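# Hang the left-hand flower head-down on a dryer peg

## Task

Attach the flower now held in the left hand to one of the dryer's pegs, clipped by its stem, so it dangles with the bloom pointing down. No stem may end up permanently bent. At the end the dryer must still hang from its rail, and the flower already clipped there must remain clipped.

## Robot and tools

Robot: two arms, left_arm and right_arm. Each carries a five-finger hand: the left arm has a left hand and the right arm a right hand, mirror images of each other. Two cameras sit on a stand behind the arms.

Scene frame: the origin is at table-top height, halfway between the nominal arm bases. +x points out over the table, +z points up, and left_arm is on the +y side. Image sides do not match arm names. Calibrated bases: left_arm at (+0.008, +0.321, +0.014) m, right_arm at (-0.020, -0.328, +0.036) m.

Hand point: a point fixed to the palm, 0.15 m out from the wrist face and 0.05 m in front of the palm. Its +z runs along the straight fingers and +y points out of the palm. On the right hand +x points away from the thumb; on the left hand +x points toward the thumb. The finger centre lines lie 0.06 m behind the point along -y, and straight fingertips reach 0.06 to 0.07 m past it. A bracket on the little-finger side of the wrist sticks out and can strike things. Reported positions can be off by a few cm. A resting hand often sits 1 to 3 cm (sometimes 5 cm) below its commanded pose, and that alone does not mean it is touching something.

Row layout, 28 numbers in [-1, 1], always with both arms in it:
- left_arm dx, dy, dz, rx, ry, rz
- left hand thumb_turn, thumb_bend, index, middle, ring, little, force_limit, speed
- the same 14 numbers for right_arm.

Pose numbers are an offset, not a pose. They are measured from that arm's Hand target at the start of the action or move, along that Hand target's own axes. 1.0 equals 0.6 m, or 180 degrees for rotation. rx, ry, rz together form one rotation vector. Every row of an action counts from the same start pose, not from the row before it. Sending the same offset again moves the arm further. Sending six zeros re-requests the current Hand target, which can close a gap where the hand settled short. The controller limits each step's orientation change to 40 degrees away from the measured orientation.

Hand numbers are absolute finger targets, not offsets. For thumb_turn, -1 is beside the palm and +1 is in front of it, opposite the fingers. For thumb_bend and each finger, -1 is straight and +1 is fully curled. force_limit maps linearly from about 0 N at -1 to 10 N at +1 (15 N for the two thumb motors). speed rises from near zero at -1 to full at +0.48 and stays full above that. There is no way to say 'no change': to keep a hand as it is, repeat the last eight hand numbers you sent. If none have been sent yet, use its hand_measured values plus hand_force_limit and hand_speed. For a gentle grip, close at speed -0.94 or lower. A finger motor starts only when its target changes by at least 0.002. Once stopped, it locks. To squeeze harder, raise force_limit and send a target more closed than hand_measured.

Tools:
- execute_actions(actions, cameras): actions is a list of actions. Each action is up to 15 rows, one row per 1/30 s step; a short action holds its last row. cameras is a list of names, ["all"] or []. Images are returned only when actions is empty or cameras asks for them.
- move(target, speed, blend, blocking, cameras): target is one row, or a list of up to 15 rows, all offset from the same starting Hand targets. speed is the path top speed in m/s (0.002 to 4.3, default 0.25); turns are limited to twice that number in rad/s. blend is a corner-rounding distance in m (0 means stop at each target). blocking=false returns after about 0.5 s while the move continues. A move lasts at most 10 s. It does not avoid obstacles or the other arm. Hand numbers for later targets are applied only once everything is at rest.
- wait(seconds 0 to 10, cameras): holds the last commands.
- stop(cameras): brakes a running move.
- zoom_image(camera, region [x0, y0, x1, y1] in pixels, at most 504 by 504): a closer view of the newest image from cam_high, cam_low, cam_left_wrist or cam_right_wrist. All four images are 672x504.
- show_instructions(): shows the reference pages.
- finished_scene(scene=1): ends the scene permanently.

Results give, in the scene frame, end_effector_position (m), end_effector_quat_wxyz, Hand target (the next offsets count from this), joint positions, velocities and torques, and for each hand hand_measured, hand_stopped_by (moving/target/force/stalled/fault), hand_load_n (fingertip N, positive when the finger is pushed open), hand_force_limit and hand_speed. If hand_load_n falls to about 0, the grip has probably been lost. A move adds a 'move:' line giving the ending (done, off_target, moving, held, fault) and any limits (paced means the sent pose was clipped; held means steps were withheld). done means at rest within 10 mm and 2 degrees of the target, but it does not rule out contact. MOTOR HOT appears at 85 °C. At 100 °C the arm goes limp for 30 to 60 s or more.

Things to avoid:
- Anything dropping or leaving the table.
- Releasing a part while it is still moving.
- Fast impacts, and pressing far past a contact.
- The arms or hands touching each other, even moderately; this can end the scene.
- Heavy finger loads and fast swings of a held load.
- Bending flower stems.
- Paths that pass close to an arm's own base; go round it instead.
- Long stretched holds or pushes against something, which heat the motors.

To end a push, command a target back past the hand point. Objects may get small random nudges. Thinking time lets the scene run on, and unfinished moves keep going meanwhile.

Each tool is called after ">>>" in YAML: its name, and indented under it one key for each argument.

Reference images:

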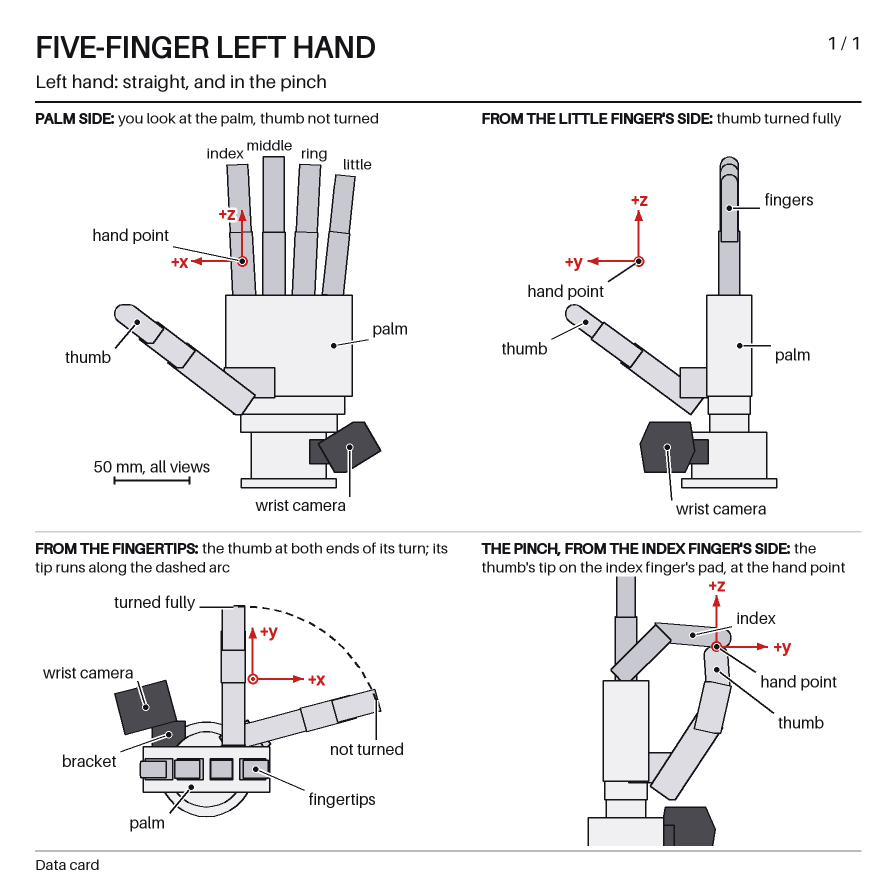

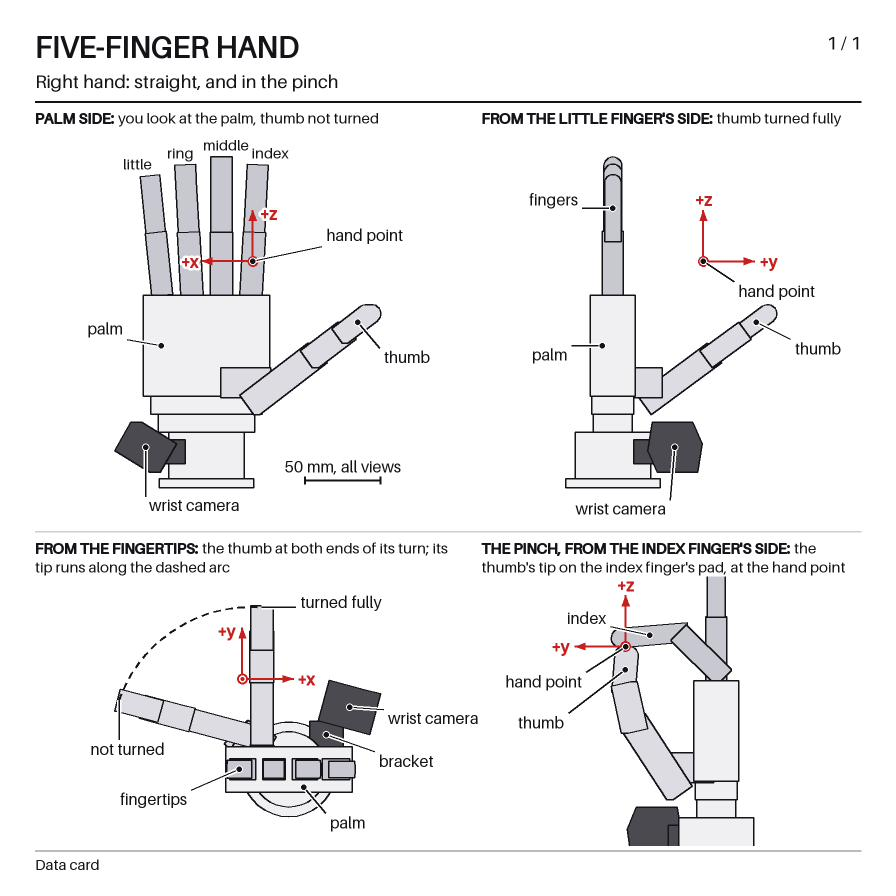

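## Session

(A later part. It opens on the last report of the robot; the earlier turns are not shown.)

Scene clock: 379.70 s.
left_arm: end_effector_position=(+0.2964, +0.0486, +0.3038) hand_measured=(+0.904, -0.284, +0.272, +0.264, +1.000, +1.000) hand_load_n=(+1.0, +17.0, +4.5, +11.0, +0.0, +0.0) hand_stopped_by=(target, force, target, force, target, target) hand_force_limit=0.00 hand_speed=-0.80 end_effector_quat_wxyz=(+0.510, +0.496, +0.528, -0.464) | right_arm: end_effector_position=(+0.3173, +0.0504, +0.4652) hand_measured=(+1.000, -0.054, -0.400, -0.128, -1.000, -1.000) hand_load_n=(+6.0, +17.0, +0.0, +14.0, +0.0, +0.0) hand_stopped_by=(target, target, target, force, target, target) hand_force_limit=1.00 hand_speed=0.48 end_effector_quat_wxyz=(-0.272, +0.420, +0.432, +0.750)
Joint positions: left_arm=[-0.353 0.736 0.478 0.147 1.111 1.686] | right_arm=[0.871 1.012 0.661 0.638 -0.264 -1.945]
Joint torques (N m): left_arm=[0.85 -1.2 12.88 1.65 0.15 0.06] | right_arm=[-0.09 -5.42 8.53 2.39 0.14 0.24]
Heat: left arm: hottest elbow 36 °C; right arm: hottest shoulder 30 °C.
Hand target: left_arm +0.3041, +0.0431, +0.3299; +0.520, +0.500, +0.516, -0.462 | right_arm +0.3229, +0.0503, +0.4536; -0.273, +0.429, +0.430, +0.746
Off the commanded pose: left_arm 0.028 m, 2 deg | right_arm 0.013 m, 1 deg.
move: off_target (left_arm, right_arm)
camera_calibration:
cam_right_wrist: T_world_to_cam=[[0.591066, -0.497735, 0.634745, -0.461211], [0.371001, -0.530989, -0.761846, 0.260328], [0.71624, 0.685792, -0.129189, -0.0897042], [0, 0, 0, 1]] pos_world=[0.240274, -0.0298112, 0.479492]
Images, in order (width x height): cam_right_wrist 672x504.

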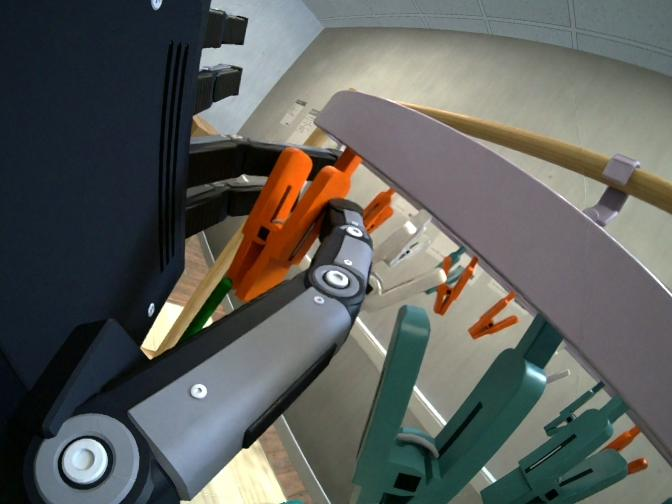

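>>> move:
  target: [-0.0085,0.0085,-0.0017,0,0,0,0.904,-0.284,0.272,0.264,1,1,0,-0.8, 0,0,0,0,0,0,1,-0.05,-0.4,0.25,-1,-1,1,0.48]
  speed: 0.04
  cameras: ["cam_right_wrist"]

>>> zoom_image:
  camera: "cam_right_wrist"
  region: [180, 200, 300, 320]

Scene clock: 381.83 s.
left_arm: end_effector_position=(+0.2985, +0.0460, +0.3112) hand_measured=(+0.904, -0.284, +0.272, +0.264, +1.000, +1.000) hand_load_n=(+1.0, +17.0, +4.5, +11.0, +0.0, +0.0) hand_stopped_by=(target, force, target, force, target, target) hand_force_limit=0.00 hand_speed=-0.80 end_effector_quat_wxyz=(+0.510, +0.499, +0.523, -0.466) | right_arm: end_effector_position=(+0.3173, +0.0504, +0.4652) hand_measured=(+1.000, -0.054, -0.400, -0.128, -1.000, -1.000) hand_load_n=(+6.0, +17.0, +0.0, +14.0, +0.0, +0.0) hand_stopped_by=(target, target, target, force, target, target) hand_force_limit=1.00 hand_speed=0.48 end_effector_quat_wxyz=(-0.272, +0.420, +0.432, +0.750)
Joint positions: left_arm=[-0.353 0.747 0.497 0.147 1.122 1.686] | right_arm=[0.871 1.012 0.661 0.638 -0.264 -1.945]
Joint torques (N m): left_arm=[1.85 -1.32 12.89 1.35 0.14 0.07] | right_arm=[-0.56 -5.42 8.44 2.36 0.14 0.22]
Heat: left arm: hottest elbow 36 °C; right arm: hottest shoulder 30 °C.
Hand target: left_arm +0.3089, +0.0443, +0.3354; +0.520, +0.500, +0.515, -0.462 | right_arm +0.3229, +0.0503, +0.4536; -0.273, +0.429, +0.430, +0.746
Off the commanded pose: left_arm 0.026 m, 2 deg | right_arm 0.013 m, 1 deg.
move: off_target (left_arm, right_arm)
camera_calibration:
cam_right_wrist: T_world_to_cam=[[0.591066, -0.497735, 0.634745, -0.461211], [0.371001, -0.530989, -0.761846, 0.260328], [0.71624, 0.685792, -0.129189, -0.0897042], [0, 0, 0, 1]] pos_world=[0.240274, -0.0298112, 0.479492]
Images, in order (width x height): cam_right_wrist 672x504.

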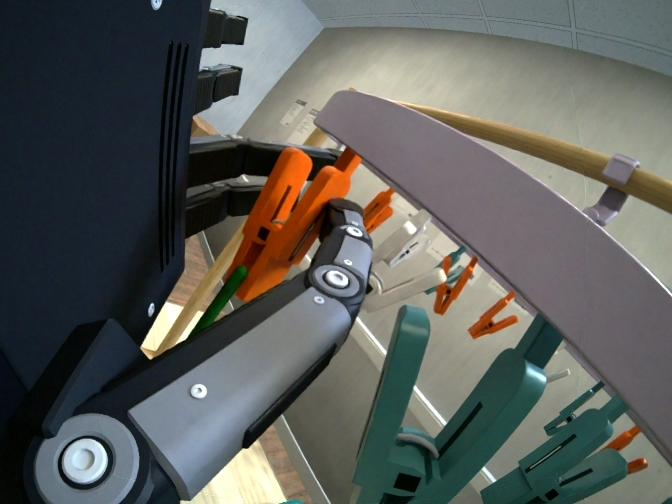

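Scaled by 4.200 from the camera's 672x504 image, which has a finer 960x720 frame.

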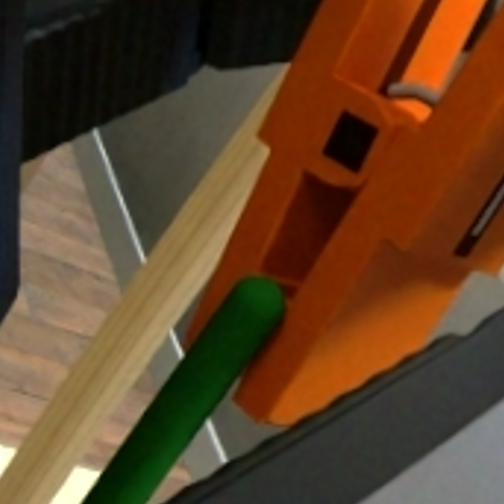

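>>> move:
  target: [-0.003,0.0085,-0.001,0,0,0,0.904,-0.284,0.272,0.264,1,1,0,-0.8, 0,0,0,0,0,0,1,-0.05,-0.4,0.25,-1,-1,1,0.48]
  speed: 0.04
  cameras: ["cam_right_wrist","cam_high"]

>>> zoom_image:
  camera: "cam_right_wrist"
  region: [180, 200, 300, 320]

>>> zoom_image:
  camera: "cam_high"
  region: [410, 70, 510, 170]

Scene clock: 384.10 s.
left_arm: end_effector_position=(+0.3008, +0.0445, +0.3126) hand_measured=(+0.904, -0.284, +0.272, +0.264, +1.000, +1.000) hand_load_n=(+1.0, +17.0, +4.5, +11.0, +0.0, +0.0) hand_stopped_by=(target, force, target, force, target, target) hand_force_limit=0.00 hand_speed=-0.80 end_effector_quat_wxyz=(+0.507, +0.501, +0.522, -0.469) | right_arm: end_effector_position=(+0.3173, +0.0504, +0.4652) hand_measured=(+1.000, -0.054, -0.400, -0.128, -1.000, -1.000) hand_load_n=(+6.0, +17.0, +0.0, +14.0, +0.0, +0.0) hand_stopped_by=(target, target, target, force, target, target) hand_force_limit=1.00 hand_speed=0.48 end_effector_quat_wxyz=(-0.272, +0.420, +0.432, +0.750)
Joint positions: left_arm=[-0.351 0.762 0.508 0.147 1.133 1.686] | right_arm=[0.871 1.012 0.661 0.638 -0.264 -1.945]
Joint torques (N m): left_arm=[2.55 -1.49 12.92 1.36 0.13 0.09] | right_arm=[-0.21 -5.07 8.5 2.45 0.1 0.25]
Heat: left arm: hottest elbow 36 °C; right arm: hottest shoulder 30 °C.
Hand target: left_arm +0.3138, +0.0452, +0.3372; +0.520, +0.500, +0.516, -0.462 | right_arm +0.3229, +0.0503, +0.4536; -0.273, +0.429, +0.430, +0.746
Off the commanded pose: left_arm 0.028 m, 2 deg | right_arm 0.013 m, 1 deg.
move: off_target (left_arm, right_arm)
camera_calibration:
cam_right_wrist: T_world_to_cam=[[0.591066, -0.497735, 0.634745, -0.461211], [0.371001, -0.530989, -0.761846, 0.260328], [0.71624, 0.685792, -0.129189, -0.0897042], [0, 0, 0, 1]] pos_world=[0.240274, -0.0298112, 0.479492]
Images, in order (width x height): cam_high 672x504, cam_right_wrist 672x504.

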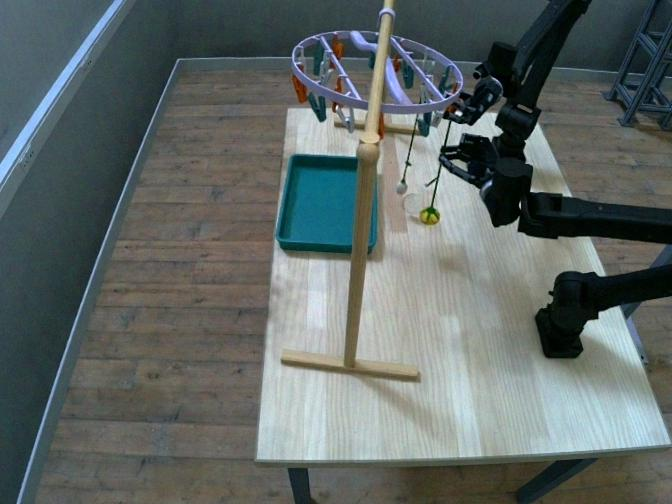

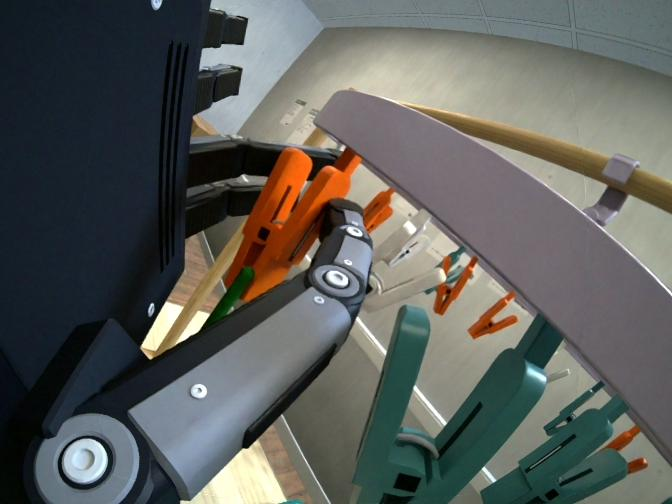

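Scaled by 4.200 from the camera's 672x504 image, which has a finer 960x720 frame.

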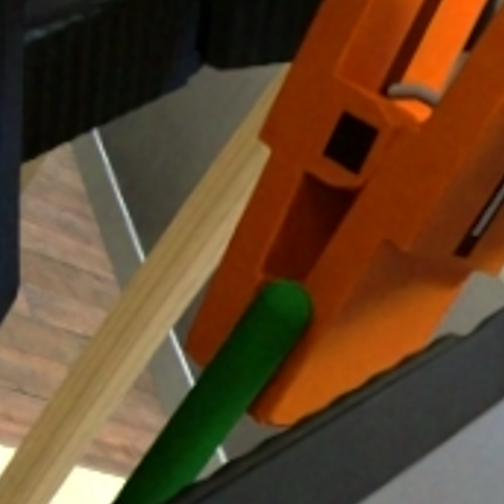

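Scaled by 5.040 from the camera's 672x504 image, which has a finer 960x720 frame.

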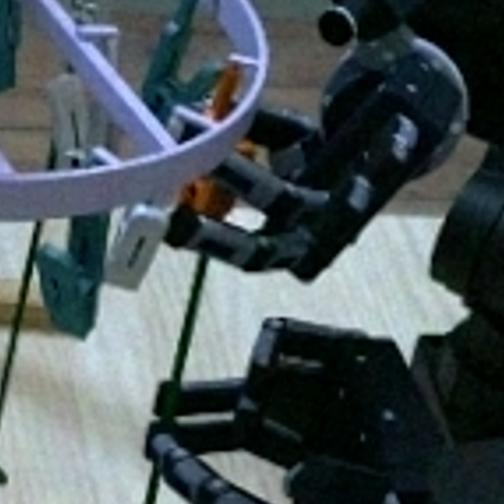

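>>> move:
  target: [0,-0.006,-0.018,0,0,0,0.904,-0.284,0.272,0.264,1,1,0,-0.8, 0,0,0,0,0,0,1,-0.05,-0.4,0.25,-1,-1,1,0.48]
  speed: 0.04
  cameras: ["cam_right_wrist"]

>>> zoom_image:
  camera: "cam_right_wrist"
  region: [180, 200, 300, 320]

Scene clock: 386.63 s.
left_arm: end_effector_position=(+0.3004, +0.0515, +0.3116) hand_measured=(+0.904, -0.284, +0.272, +0.264, +1.000, +1.000) hand_load_n=(+0.5, +17.0, +4.0, +11.5, +0.0, +0.0) hand_stopped_by=(target, force, target, force, target, target) hand_force_limit=0.00 hand_speed=-0.80 end_effector_quat_wxyz=(+0.502, +0.499, +0.524, -0.473) | right_arm: end_effector_position=(+0.3173, +0.0504, +0.4652) hand_measured=(+1.000, -0.054, -0.400, -0.128, -1.000, -1.000) hand_load_n=(+6.0, +16.5, +0.0, +14.0, +0.0, +0.5) hand_stopped_by=(target, target, target, force, target, target) hand_force_limit=1.00 hand_speed=0.48 end_effector_quat_wxyz=(-0.272, +0.420, +0.432, +0.750)
Joint positions: left_arm=[-0.321 0.754 0.508 0.126 1.166 1.686] | right_arm=[0.871 1.012 0.661 0.638 -0.264 -1.945]
Joint torques (N m): left_arm=[2.96 -3.14 12.25 1.32 0.13 0.14] | right_arm=[-0.5 -4.95 8.44 2.4 0.11 0.23]
Heat: left arm: hottest elbow 36 °C; right arm: hottest shoulder 30 °C.
Hand target: left_arm +0.3094, +0.0556, +0.3374; +0.520, +0.500, +0.516, -0.462 | right_arm +0.3229, +0.0503, +0.4536; -0.273, +0.429, +0.430, +0.746
Off the commanded pose: left_arm 0.028 m, 3 deg | right_arm 0.013 m, 1 deg.
move: off_target (left_arm, right_arm)
camera_calibration:
cam_right_wrist: T_world_to_cam=[[0.591066, -0.497735, 0.634745, -0.461211], [0.371001, -0.530989, -0.761846, 0.260328], [0.71624, 0.685792, -0.129189, -0.0897042], [0, 0, 0, 1]] pos_world=[0.240274, -0.0298112, 0.479492]
Images, in order (width x height): cam_right_wrist 672x504.

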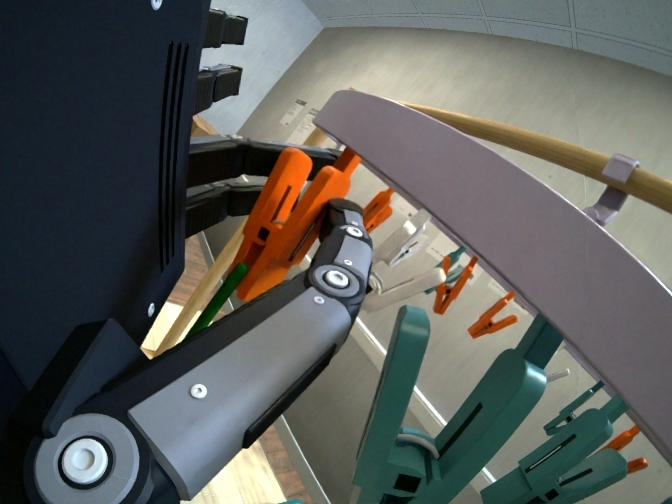

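Scaled by 4.200 from the camera's 672x504 image, which has a finer 960x720 frame.

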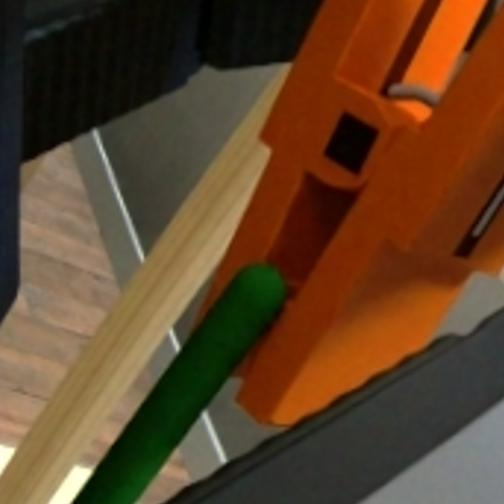

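>>> move:
  target: [0,0.0085,-0.005,0,0,0,0.904,-0.284,0.272,0.264,1,1,0,-0.8, 0,0,0,0,0,0,1,-0.05,-0.4,0.25,-1,-1,1,0.48]
  speed: 0.04
  cameras: ["cam_right_wrist"]

>>> zoom_image:
  camera: "cam_right_wrist"
  region: [180, 200, 300, 320]

Scene clock: 388.77 s.
left_arm: end_effector_position=(+0.3016, +0.0557, +0.3121) hand_measured=(+0.904, -0.284, +0.272, +0.264, +1.000, +1.000) hand_load_n=(+0.5, +17.0, +4.0, +12.5, +0.0, +0.0) hand_stopped_by=(target, force, target, force, target, target) hand_force_limit=0.00 hand_speed=-0.80 end_effector_quat_wxyz=(+0.503, +0.498, +0.524, -0.474) | right_arm: end_effector_position=(+0.3173, +0.0504, +0.4652) hand_measured=(+1.000, -0.054, -0.400, -0.128, -1.000, -1.000) hand_load_n=(+6.0, +16.5, +0.0, +14.5, +0.0, +0.0) hand_stopped_by=(target, target, target, force, target, target) hand_force_limit=1.00 hand_speed=0.48 end_effector_quat_wxyz=(-0.272, +0.420, +0.432, +0.750)
Joint positions: left_arm=[-0.301 0.754 0.508 0.126 1.187 1.686] | right_arm=[0.871 1.012 0.661 0.638 -0.264 -1.945]
Joint torques (N m): left_arm=[2.96 -2.02 12.67 1.25 0.06 0.19] | right_arm=[-0.56 -5.13 8.51 2.37 0.12 0.22]
Heat: left arm: hottest elbow 36 °C; right arm: hottest shoulder 30 °C.
Hand target: left_arm +0.3143, +0.0591, +0.3377; +0.520, +0.500, +0.516, -0.462 | right_arm +0.3229, +0.0503, +0.4537; -0.273, +0.429, +0.430, +0.746
Off the commanded pose: left_arm 0.029 m, 3 deg | right_arm 0.013 m, 1 deg.
move: off_target (left_arm, right_arm)
camera_calibration:
cam_right_wrist: T_world_to_cam=[[0.591066, -0.497735, 0.634745, -0.461211], [0.371001, -0.530989, -0.761846, 0.260328], [0.71624, 0.685792, -0.129189, -0.0897042], [0, 0, 0, 1]] pos_world=[0.240274, -0.0298112, 0.479492]
Images, in order (width x height): cam_right_wrist 672x504.

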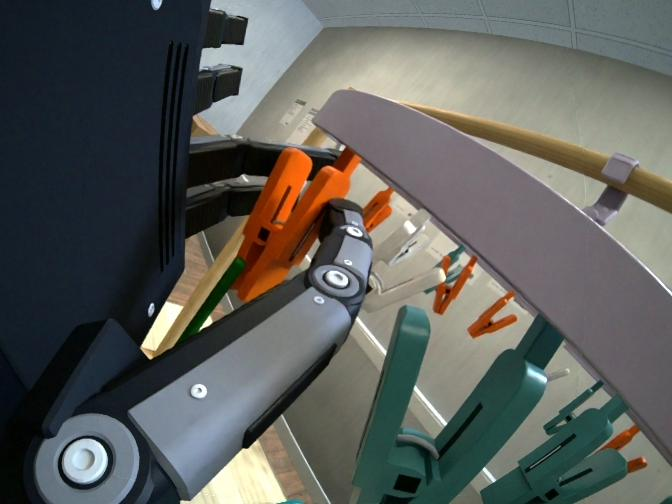

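Scaled by 4.200 from the camera's 672x504 image, which has a finer 960x720 frame.

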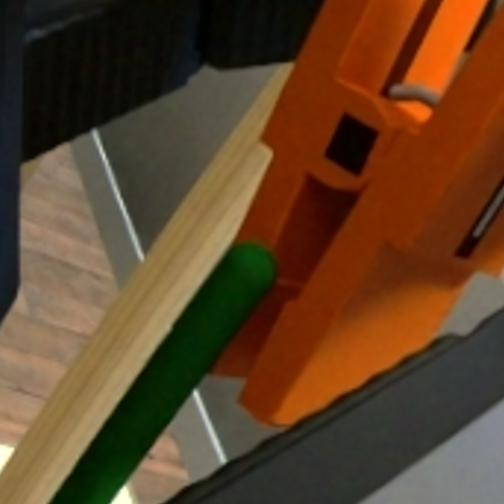

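>>> move:
  target: [0,-0.0015,0.018,0,0,0,0.904,-0.284,0.272,0.264,1,1,0,-0.8, 0,0,0,0,0,0,1,-0.05,-0.4,0.25,-1,-1,1,0.48]
  speed: 0.04
  cameras: ["cam_right_wrist"]

>>> zoom_image:
  camera: "cam_right_wrist"
  region: [180, 200, 300, 320]

Scene clock: 392.90 s.
left_arm: end_effector_position=(+0.3080, +0.0570, +0.3099) hand_measured=(+0.904, -0.284, +0.272, +0.264, +1.000, +1.000) hand_load_n=(+1.5, +15.5, +3.5, +10.5, +0.0, +0.0) hand_stopped_by=(target, force, target, force, target, target) hand_force_limit=0.00 hand_speed=-0.80 end_effector_quat_wxyz=(+0.508, +0.491, +0.533, -0.466) | right_arm: end_effector_position=(+0.3174, +0.0505, +0.4650) hand_measured=(+1.000, -0.054, -0.400, -0.128, -1.000, -1.000) hand_load_n=(+6.0, +17.0, +0.0, +14.0, +0.0, +0.0) hand_stopped_by=(target, target, target, force, target, target) hand_force_limit=1.00 hand_speed=0.48 end_effector_quat_wxyz=(-0.272, +0.421, +0.432, +0.750)
Joint positions: left_arm=[-0.306 0.758 0.508 0.126 1.152 1.686] | right_arm=[0.871 1.012 0.661 0.638 -0.264 -1.945]
Joint torques (N m): left_arm=[-0.21 -1.44 12.86 1.92 -0.03 0.11] | right_arm=[-0.26 -5.48 8.47 2.37 0.12 0.25]
Heat: left arm: hottest elbow 36 °C; right arm: hottest shoulder 30 °C.
Hand target: left_arm +0.3141, +0.0482, +0.3374; +0.520, +0.500, +0.515, -0.462 | right_arm +0.3229, +0.0502, +0.4537; -0.273, +0.429, +0.430, +0.746
Off the commanded pose: left_arm 0.030 m, 3 deg | right_arm 0.013 m, 1 deg.
move: off_target (left_arm, right_arm)
camera_calibration:
cam_right_wrist: T_world_to_cam=[[0.591178, -0.497545, 0.63479, -0.461199], [0.370799, -0.531282, -0.76174, 0.260256], [0.716252, 0.685703, -0.129593, -0.0896696], [0, 0, 0, 1]] pos_world=[0.240374, -0.0297114, 0.479391]
Images, in order (width x height): cam_right_wrist 672x504.

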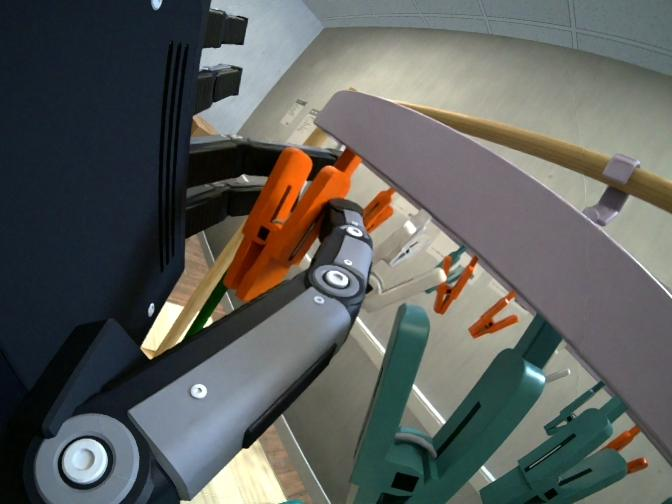

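Scaled by 4.200 from the camera's 672x504 image, which has a finer 960x720 frame.

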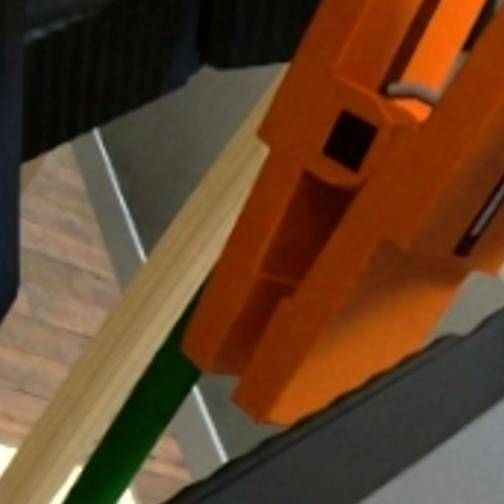

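>>> move:
  target:
    - [0.005,-0.028,-0.004,0,0,0,0.904,-0.284,0.272,0.264,1,1,0,-0.8, 0,0,0,0,0,0,1,-0.05,-0.4,0.25,-1,-1,1,0.48]
  speed: 0.05
  cameras: ["cam_right_wrist","cam_left_wrist"]

>>> zoom_image:
  camera: "cam_right_wrist"
  region: [180, 200, 300, 320]

Scene clock: 394.80 s.
left_arm: end_effector_position=(+0.3020, +0.0548, +0.3186) hand_measured=(+0.904, -0.284, +0.272, +0.264, +1.000, +1.000) hand_load_n=(+1.5, +15.5, +4.0, +10.5, +0.0, +0.0) hand_stopped_by=(target, force, target, force, target, target) hand_force_limit=0.00 hand_speed=-0.80 end_effector_quat_wxyz=(+0.516, +0.493, +0.527, -0.461) | right_arm: end_effector_position=(+0.3171, +0.0504, +0.4662) hand_measured=(+1.000, -0.052, -0.400, -0.128, -1.000, -1.000) hand_load_n=(+5.0, +16.0, +0.0, +14.0, +0.5, +0.0) hand_stopped_by=(target, target, target, force, target, target) hand_force_limit=1.00 hand_speed=0.48 end_effector_quat_wxyz=(-0.272, +0.419, +0.431, +0.751)
Joint positions: left_arm=[-0.325 0.728 0.508 0.121 1.129 1.684] | right_arm=[0.871 1.012 0.661 0.642 -0.264 -1.945]
Joint torques (N m): left_arm=[-0.38 -3.25 10.69 1.33 -0.01 0.09] | right_arm=[-0.38 -5.48 8.54 2.19 0.14 0.23]
Heat: left arm: hottest elbow 36 °C; right arm: hottest shoulder 30 °C.
Hand target: left_arm +0.2974, +0.0495, +0.3337; +0.520, +0.500, +0.516, -0.462 | right_arm +0.3229, +0.0502, +0.4538; -0.273, +0.429, +0.430, +0.746
Off the commanded pose: left_arm 0.017 m, 2 deg | right_arm 0.014 m, 1 deg.
move: off_target (left_arm, right_arm)
camera_calibration:
cam_left_wrist: T_world_to_cam=[[-0.941188, -0.107337, -0.320381, 0.400844], [0.228472, 0.496393, -0.837493, 0.179907], [0.248929, -0.861436, -0.442676, 0.228047], [0, 0, 0, 1]] pos_world=[0.279399, 0.150169, 0.380044]
cam_right_wrist: T_world_to_cam=[[0.589697, -0.499122, 0.634929, -0.461267], [0.373357, -0.528642, -0.762327, 0.260476], [0.716144, 0.686597, -0.125388, -0.0912045], [0, 0, 0, 1]] pos_world=[0.240073, -0.0299093, 0.480004]
Images, in order (width x height): cam_left_wrist 672x504, cam_right_wrist 672x504.

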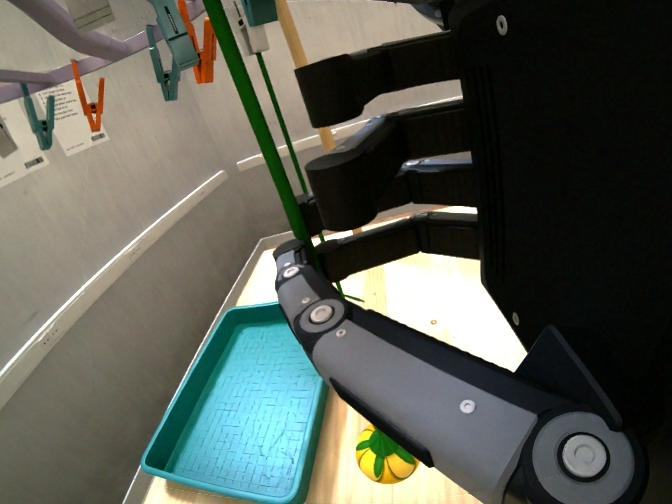

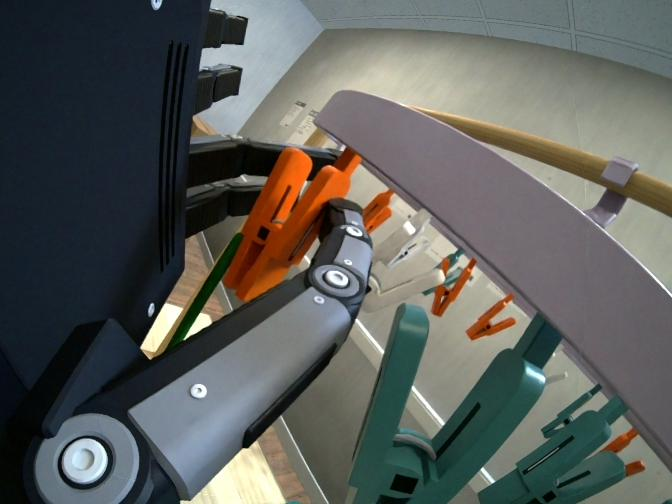

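Scaled by 4.200 from the camera's 672x504 image, which has a finer 960x720 frame.

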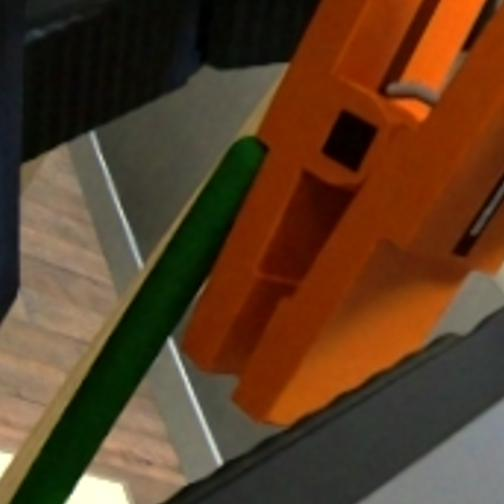

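>>> move:
  target: [0.0122,-0.0107,0.003,0,0.025,-0.0167,0.904,-0.284,0.272,0.264,1,1,0,-0.8, 0,0,0,0,0,0,1,-0.05,-0.4,0.25,-1,-1,1,0.48]
  speed: 0.05
  cameras: ["cam_right_wrist","cam_left_wrist"]

>>> zoom_image:
  camera: "cam_right_wrist"
  region: [180, 200, 300, 320]

Scene clock: 401.40 s.
left_arm: end_effector_position=(+0.2895, +0.0549, +0.2939) hand_measured=(+0.904, -0.284, +0.272, +0.264, +1.000, +1.000) hand_load_n=(+1.0, +15.5, +3.5, +10.5, +0.0, +0.0) hand_stopped_by=(target, force, target, force, target, target) hand_force_limit=0.00 hand_speed=-0.80 end_effector_quat_wxyz=(+0.470, +0.490, +0.570, -0.462) | right_arm: end_effector_position=(+0.3171, +0.0504, +0.4662) hand_measured=(+1.000, -0.054, -0.400, -0.128, -1.000, -1.000) hand_load_n=(+6.0, +16.5, +0.0, +14.0, +0.0, +0.0) hand_stopped_by=(target, target, target, force, target, target) hand_force_limit=1.00 hand_speed=0.48 end_effector_quat_wxyz=(-0.272, +0.419, +0.431, +0.751)
Joint positions: left_arm=[-0.355 0.705 0.528 -0.108 1.089 1.757] | right_arm=[0.871 1.012 0.661 0.642 -0.264 -1.945]
Joint torques (N m): left_arm=[-0.32 -2.61 13.09 1.25 0.1 0.25] | right_arm=[-0.62 -5.13 8.44 2.21 0.15 0.24]
Heat: left arm: hottest elbow 36 °C; right arm: hottest shoulder 30 °C.
Hand target: left_arm +0.2914, +0.0474, +0.3262; +0.487, +0.504, +0.548, -0.456 | right_arm +0.3229, +0.0502, +0.4538; -0.273, +0.429, +0.430, +0.746
Off the commanded pose: left_arm 0.033 m, 4 deg | right_arm 0.014 m, 1 deg.
move: off_target (left_arm, right_arm)
camera_calibration:
cam_left_wrist: T_world_to_cam=[[-0.967923, -0.0884032, -0.23518, 0.36281], [0.146226, 0.562973, -0.813437, 0.175152], [0.204311, -0.821733, -0.531988, 0.257309], [0, 0, 0, 1]] pos_world=[0.27299, 0.144907, 0.364687]
cam_right_wrist: T_world_to_cam=[[0.589697, -0.499122, 0.634929, -0.461267], [0.373357, -0.528642, -0.762327, 0.260476], [0.716144, 0.686597, -0.125388, -0.0912045], [0, 0, 0, 1]] pos_world=[0.240073, -0.0299093, 0.480004]
Images, in order (width x height): cam_left_wrist 672x504, cam_right_wrist 672x504.

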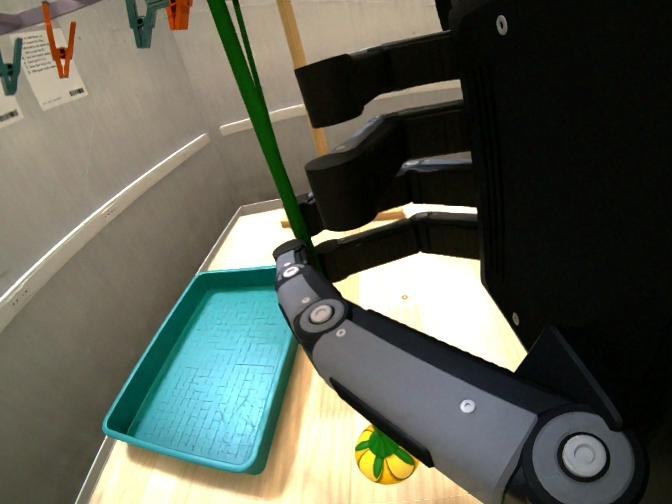

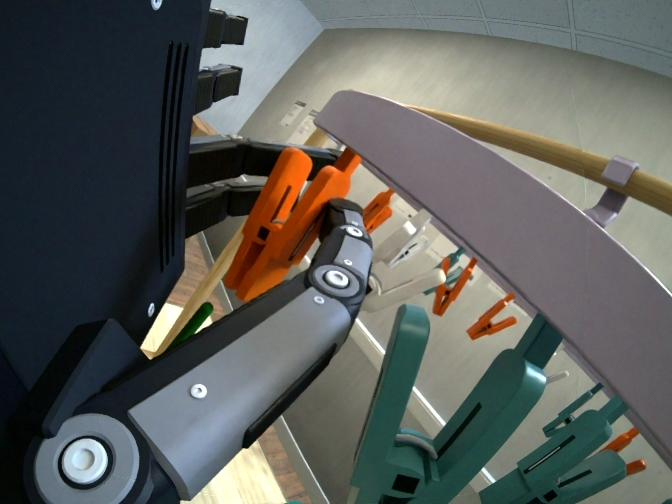

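Scaled by 4.200 from the camera's 672x504 image, which has a finer 960x720 frame.

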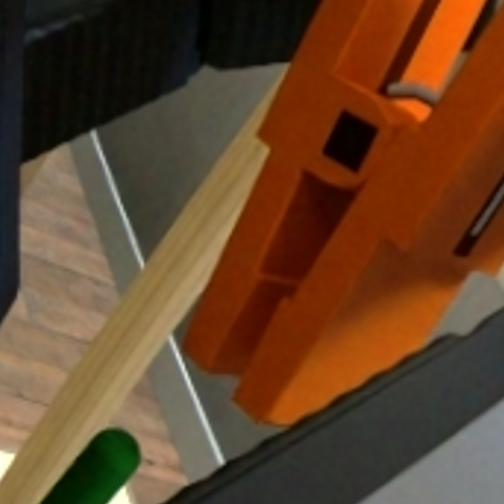

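>>> move:
  target: [-0.0295,0.0058,-0.0073,0,0,0,0.904,-0.284,0.272,0.264,1,1,0,-0.8, 0,0,0,0,0,0,1,-0.05,-0.4,0.25,-1,-1,1,0.48]
  speed: 0.04
  cameras: ["cam_right_wrist","cam_left_wrist"]

>>> zoom_image:
  camera: "cam_right_wrist"
  region: [180, 200, 300, 320]

Scene clock: 404.97 s.
left_arm: end_effector_position=(+0.2899, +0.0533, +0.3137) hand_measured=(+0.904, -0.284, +0.272, +0.264, +1.000, +1.000) hand_load_n=(+1.5, +15.5, +3.5, +10.5, +0.0, +0.0) hand_stopped_by=(target, force, target, force, target, target) hand_force_limit=0.00 hand_speed=-0.80 end_effector_quat_wxyz=(+0.470, +0.494, +0.566, -0.464) | right_arm: end_effector_position=(+0.3171, +0.0504, +0.4662) hand_measured=(+1.000, -0.054, -0.400, -0.128, -1.000, -1.000) hand_load_n=(+6.0, +17.0, +0.0, +14.0, +0.0, +0.0) hand_stopped_by=(target, target, target, force, target, target) hand_force_limit=1.00 hand_speed=0.48 end_effector_quat_wxyz=(-0.272, +0.419, +0.431, +0.751)
Joint positions: left_arm=[-0.355 0.702 0.579 -0.164 1.099 1.766] | right_arm=[0.871 1.012 0.661 0.642 -0.264 -1.945]
Joint torques (N m): left_arm=[1.03 -2.2 13.12 1.18 0.3 0.23] | right_arm=[-0.56 -5.6 8.49 2.24 0.16 0.23]
Heat: left arm: hottest elbow 37 °C; right arm: hottest shoulder 30 °C.
Hand target: left_arm +0.2948, +0.0501, +0.3441; +0.487, +0.504, +0.548, -0.456 | right_arm +0.3229, +0.0502, +0.4538; -0.273, +0.429, +0.430, +0.746
Off the commanded pose: left_arm 0.031 m, 3 deg | right_arm 0.014 m, 1 deg.
move: off_target (left_arm, right_arm)
camera_calibration:
cam_left_wrist: T_world_to_cam=[[-0.967377, -0.0784893, -0.240875, 0.368867], [0.156934, 0.560746, -0.812979, 0.18892], [0.19888, -0.824259, -0.530135, 0.267597], [0, 0, 0, 1]] pos_world=[0.273966, 0.143585, 0.384301]
cam_right_wrist: T_world_to_cam=[[0.589697, -0.499122, 0.634929, -0.461267], [0.373357, -0.528642, -0.762327, 0.260476], [0.716144, 0.686597, -0.125388, -0.0912045], [0, 0, 0, 1]] pos_world=[0.240073, -0.0299093, 0.480004]
Images, in order (width x height): cam_left_wrist 672x504, cam_right_wrist 672x504.

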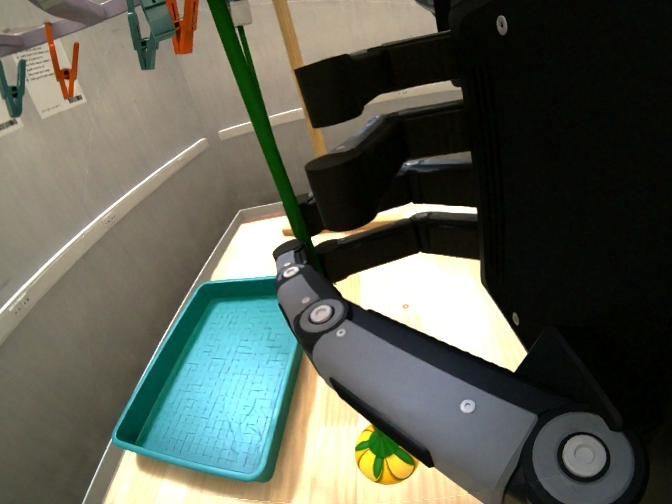

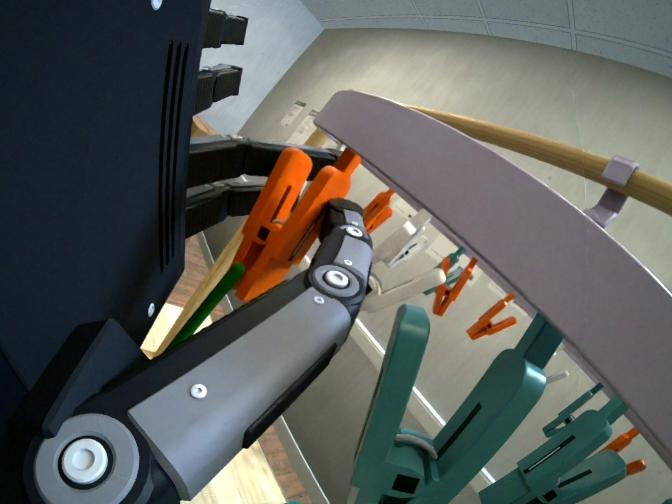

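Scaled by 4.200 from the camera's 672x504 image, which has a finer 960x720 frame.

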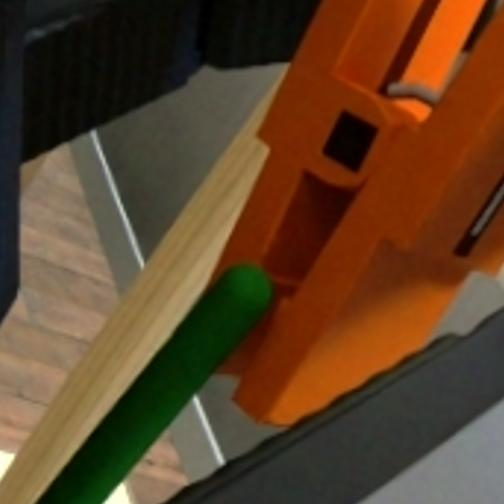

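>>> move:
  target: [0.0011,0.0115,-0.0123,0,0,0,0.904,-0.284,0.272,0.264,1,1,0,-0.8, 0,0,0,0,0,0,1,-0.05,-0.4,0.25,-1,-1,1,0.48]
  speed: 0.04
  cameras: ["cam_right_wrist","cam_left_wrist"]

>>> zoom_image:
  camera: "cam_right_wrist"
  region: [180, 200, 300, 320]

Scene clock: 411.70 s.
left_arm: end_effector_position=(+0.2892, +0.0564, +0.3183) hand_measured=(+0.904, -0.284, +0.272, +0.264, +1.000, +1.000) hand_load_n=(+1.5, +15.5, +3.5, +10.5, +0.0, +0.0) hand_stopped_by=(target, force, target, force, target, target) hand_force_limit=0.00 hand_speed=-0.80 end_effector_quat_wxyz=(+0.470, +0.500, +0.558, -0.467) | right_arm: end_effector_position=(+0.3171, +0.0504, +0.4662) hand_measured=(+1.000, -0.054, -0.400, -0.128, -1.000, -1.000) hand_load_n=(+6.0, +16.5, +0.0, +14.0, +0.0, +0.0) hand_stopped_by=(target, target, target, force, target, target) hand_force_limit=1.00 hand_speed=0.48 end_effector_quat_wxyz=(-0.272, +0.419, +0.431, +0.751)
Joint positions: left_arm=[-0.332 0.702 0.588 -0.182 1.138 1.79] | right_arm=[0.871 1.012 0.661 0.642 -0.264 -1.945]
Joint torques (N m): left_arm=[2.67 -1.14 13.11 1.25 0.34 0.27] | right_arm=[-0.5 -5.13 8.5 2.19 0.16 0.25]
Heat: left arm: hottest elbow 39 °C; right arm: hottest shoulder 30 °C.
Hand target: left_arm +0.3011, +0.0580, +0.3443; +0.487, +0.504, +0.548, -0.456 | right_arm +0.3229, +0.0502, +0.4538; -0.273, +0.429, +0.430, +0.746
Off the commanded pose: left_arm 0.029 m, 3 deg | right_arm 0.014 m, 1 deg.
move: off_target (left_arm, right_arm)
camera_calibration:
cam_left_wrist: T_world_to_cam=[[-0.966003, -0.0623524, -0.250899, 0.371399], [0.175768, 0.553284, -0.814237, 0.186407], [0.189588, -0.830656, -0.523514, 0.273674], [0, 0, 0, 1]] pos_world=[0.274123, 0.14735, 0.388235]
cam_right_wrist: T_world_to_cam=[[0.589697, -0.499122, 0.634929, -0.461267], [0.373357, -0.528642, -0.762327, 0.260476], [0.716144, 0.686597, -0.125388, -0.0912045], [0, 0, 0, 1]] pos_world=[0.240073, -0.0299093, 0.480004]
Images, in order (width x height): cam_left_wrist 672x504, cam_right_wrist 672x504.

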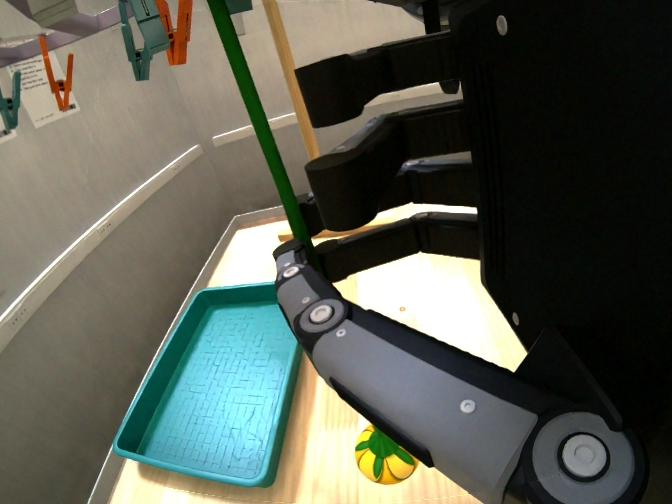

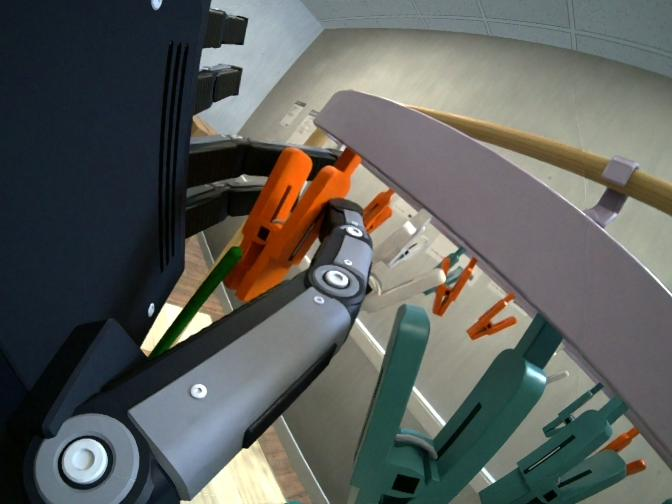

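Scaled by 4.200 from the camera's 672x504 image, which has a finer 960x720 frame.

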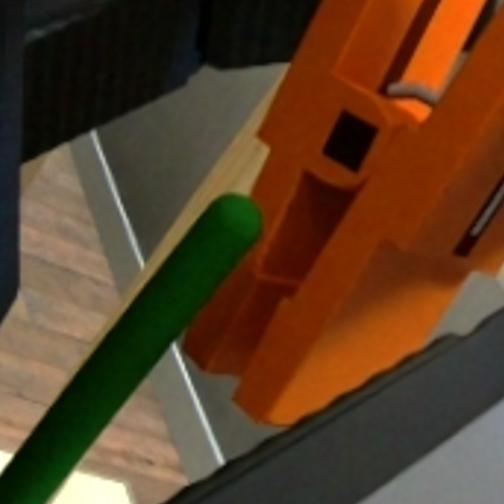

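>>> move:
  target: [0.0145,0.0155,-0.0058,0,0,0,0.904,-0.284,0.272,0.264,1,1,0,-0.8, 0,0,0,0,0,0,1,-0.05,-0.4,0.25,-1,-1,1,0.48]
  speed: 0.04
  cameras: ["cam_right_wrist"]

>>> zoom_image:
  camera: "cam_right_wrist"
  region: [180, 200, 300, 320]

Scene clock: 415.30 s.
left_arm: end_effector_position=(+0.2968, +0.0611, +0.3123) hand_measured=(+0.904, -0.284, +0.272, +0.264, +1.000, +1.000) hand_load_n=(+1.0, +15.5, +3.5, +11.5, +0.0, -0.5) hand_stopped_by=(target, force, target, force, target, target) hand_force_limit=0.00 hand_speed=-0.80 end_effector_quat_wxyz=(+0.468, +0.500, +0.558, -0.468) | right_arm: end_effector_position=(+0.3171, +0.0504, +0.4662) hand_measured=(+1.000, -0.054, -0.400, -0.128, -1.000, -1.000) hand_load_n=(+6.0, +16.5, +0.0, +14.0, +0.0, +0.0) hand_stopped_by=(target, target, target, force, target, target) hand_force_limit=1.00 hand_speed=0.48 end_effector_quat_wxyz=(-0.272, +0.419, +0.431, +0.751)
Joint positions: left_arm=[-0.301 0.729 0.588 -0.182 1.17 1.816] | right_arm=[0.871 1.012 0.661 0.642 -0.264 -1.945]
Joint torques (N m): left_arm=[2.78 -1.26 12.57 1.69 0.3 0.26] | right_arm=[-0.21 -5.36 8.44 2.18 0.15 0.23]
Heat: left arm: hottest elbow 38 °C; right arm: hottest shoulder 30 °C.
Hand target: left_arm +0.3101, +0.0632, +0.3359; +0.487, +0.504, +0.549, -0.456 | right_arm +0.3229, +0.0502, +0.4538; -0.273, +0.429, +0.430, +0.746
Off the commanded pose: left_arm 0.027 m, 3 deg | right_arm 0.014 m, 1 deg.
move: off_target (left_arm, right_arm)
camera_calibration:
cam_right_wrist: T_world_to_cam=[[0.589697, -0.499122, 0.634929, -0.461267], [0.373357, -0.528642, -0.762327, 0.260476], [0.716144, 0.686597, -0.125388, -0.0912045], [0, 0, 0, 1]] pos_world=[0.240073, -0.0299093, 0.480004]
Images, in order (width x height): cam_right_wrist 672x504.

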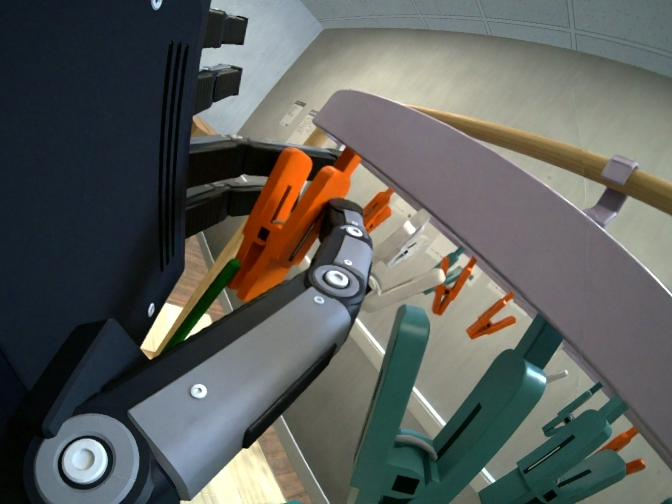

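Scaled by 4.200 from the camera's 672x504 image, which has a finer 960x720 frame.

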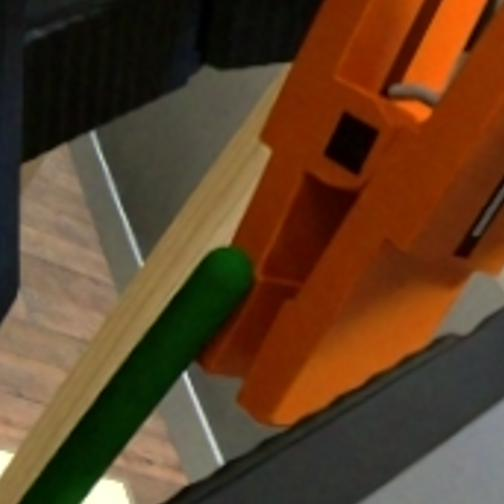

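>>> move:
  target: [0.002,-0.005,0.019,0,0,0,0.904,-0.284,0.272,0.264,1,1,0,-0.8, 0,0,0,0,0,0,1,-0.05,-0.4,0.25,-1,-1,1,0.48]
  speed: 0.04
  cameras: ["cam_right_wrist"]

>>> zoom_image:
  camera: "cam_right_wrist"
  region: [180, 200, 300, 320]

Scene clock: 418.73 s.
left_arm: end_effector_position=(+0.3042, +0.0602, +0.3134) hand_measured=(+0.904, -0.284, +0.272, +0.264, +1.000, +1.000) hand_load_n=(+2.0, +14.0, +2.5, +10.5, +0.0, +0.0) hand_stopped_by=(target, force, target, force, target, target) hand_force_limit=0.00 hand_speed=-0.80 end_effector_quat_wxyz=(+0.479, +0.498, +0.562, -0.456) | right_arm: end_effector_position=(+0.3171, +0.0504, +0.4662) hand_measured=(+1.000, -0.054, -0.400, -0.128, -1.000, -1.000) hand_load_n=(+6.0, +16.5, +0.0, +14.0, +0.0, +0.0) hand_stopped_by=(target, target, target, force, target, target) hand_force_limit=1.00 hand_speed=0.48 end_effector_quat_wxyz=(-0.272, +0.419, +0.431, +0.751)
Joint positions: left_arm=[-0.311 0.736 0.588 -0.154 1.131 1.81] | right_arm=[0.871 1.012 0.661 0.642 -0.264 -1.945]
Joint torques (N m): left_arm=[-0.32 -1.38 11.96 2.35 0.08 -0.02] | right_arm=[-0.15 -5.13 8.46 2.26 0.17 0.23]
Heat: left arm: hottest elbow 38 °C; right arm: hottest shoulder 30 °C.
Hand target: left_arm +0.3079, +0.0518, +0.3335; +0.487, +0.504, +0.549, -0.456 | right_arm +0.3229, +0.0502, +0.4538; -0.273, +0.429, +0.430, +0.746
Off the commanded pose: left_arm 0.022 m, 2 deg | right_arm 0.014 m, 1 deg.
move: off_target (left_arm, right_arm)
camera_calibration:
cam_right_wrist: T_world_to_cam=[[0.589697, -0.499122, 0.634929, -0.461267], [0.373357, -0.528642, -0.762327, 0.260476], [0.716144, 0.686597, -0.125388, -0.0912045], [0, 0, 0, 1]] pos_world=[0.240073, -0.0299093, 0.480004]
Images, in order (width x height): cam_right_wrist 672x504.

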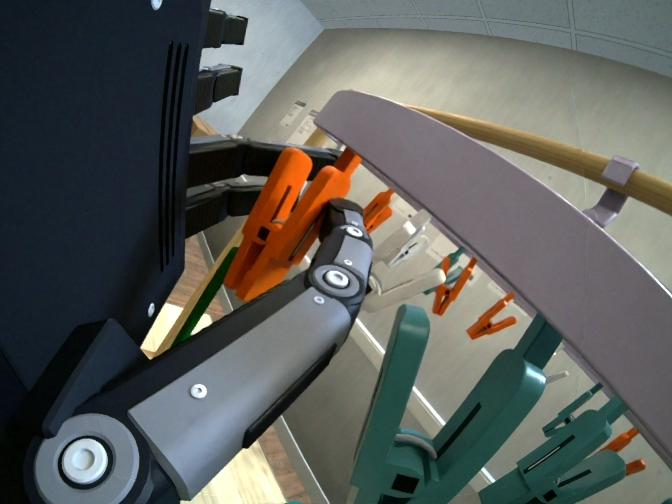

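Scaled by 4.200 from the camera's 672x504 image, which has a finer 960x720 frame.

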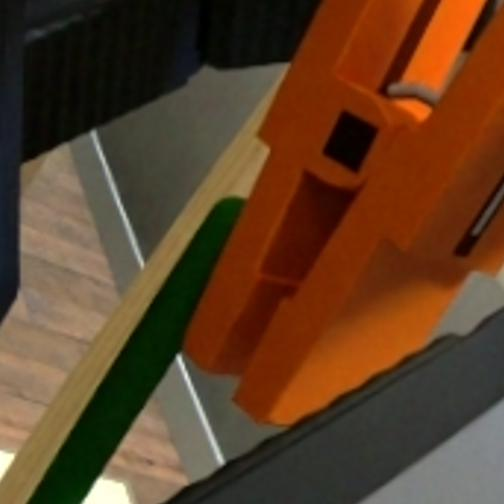

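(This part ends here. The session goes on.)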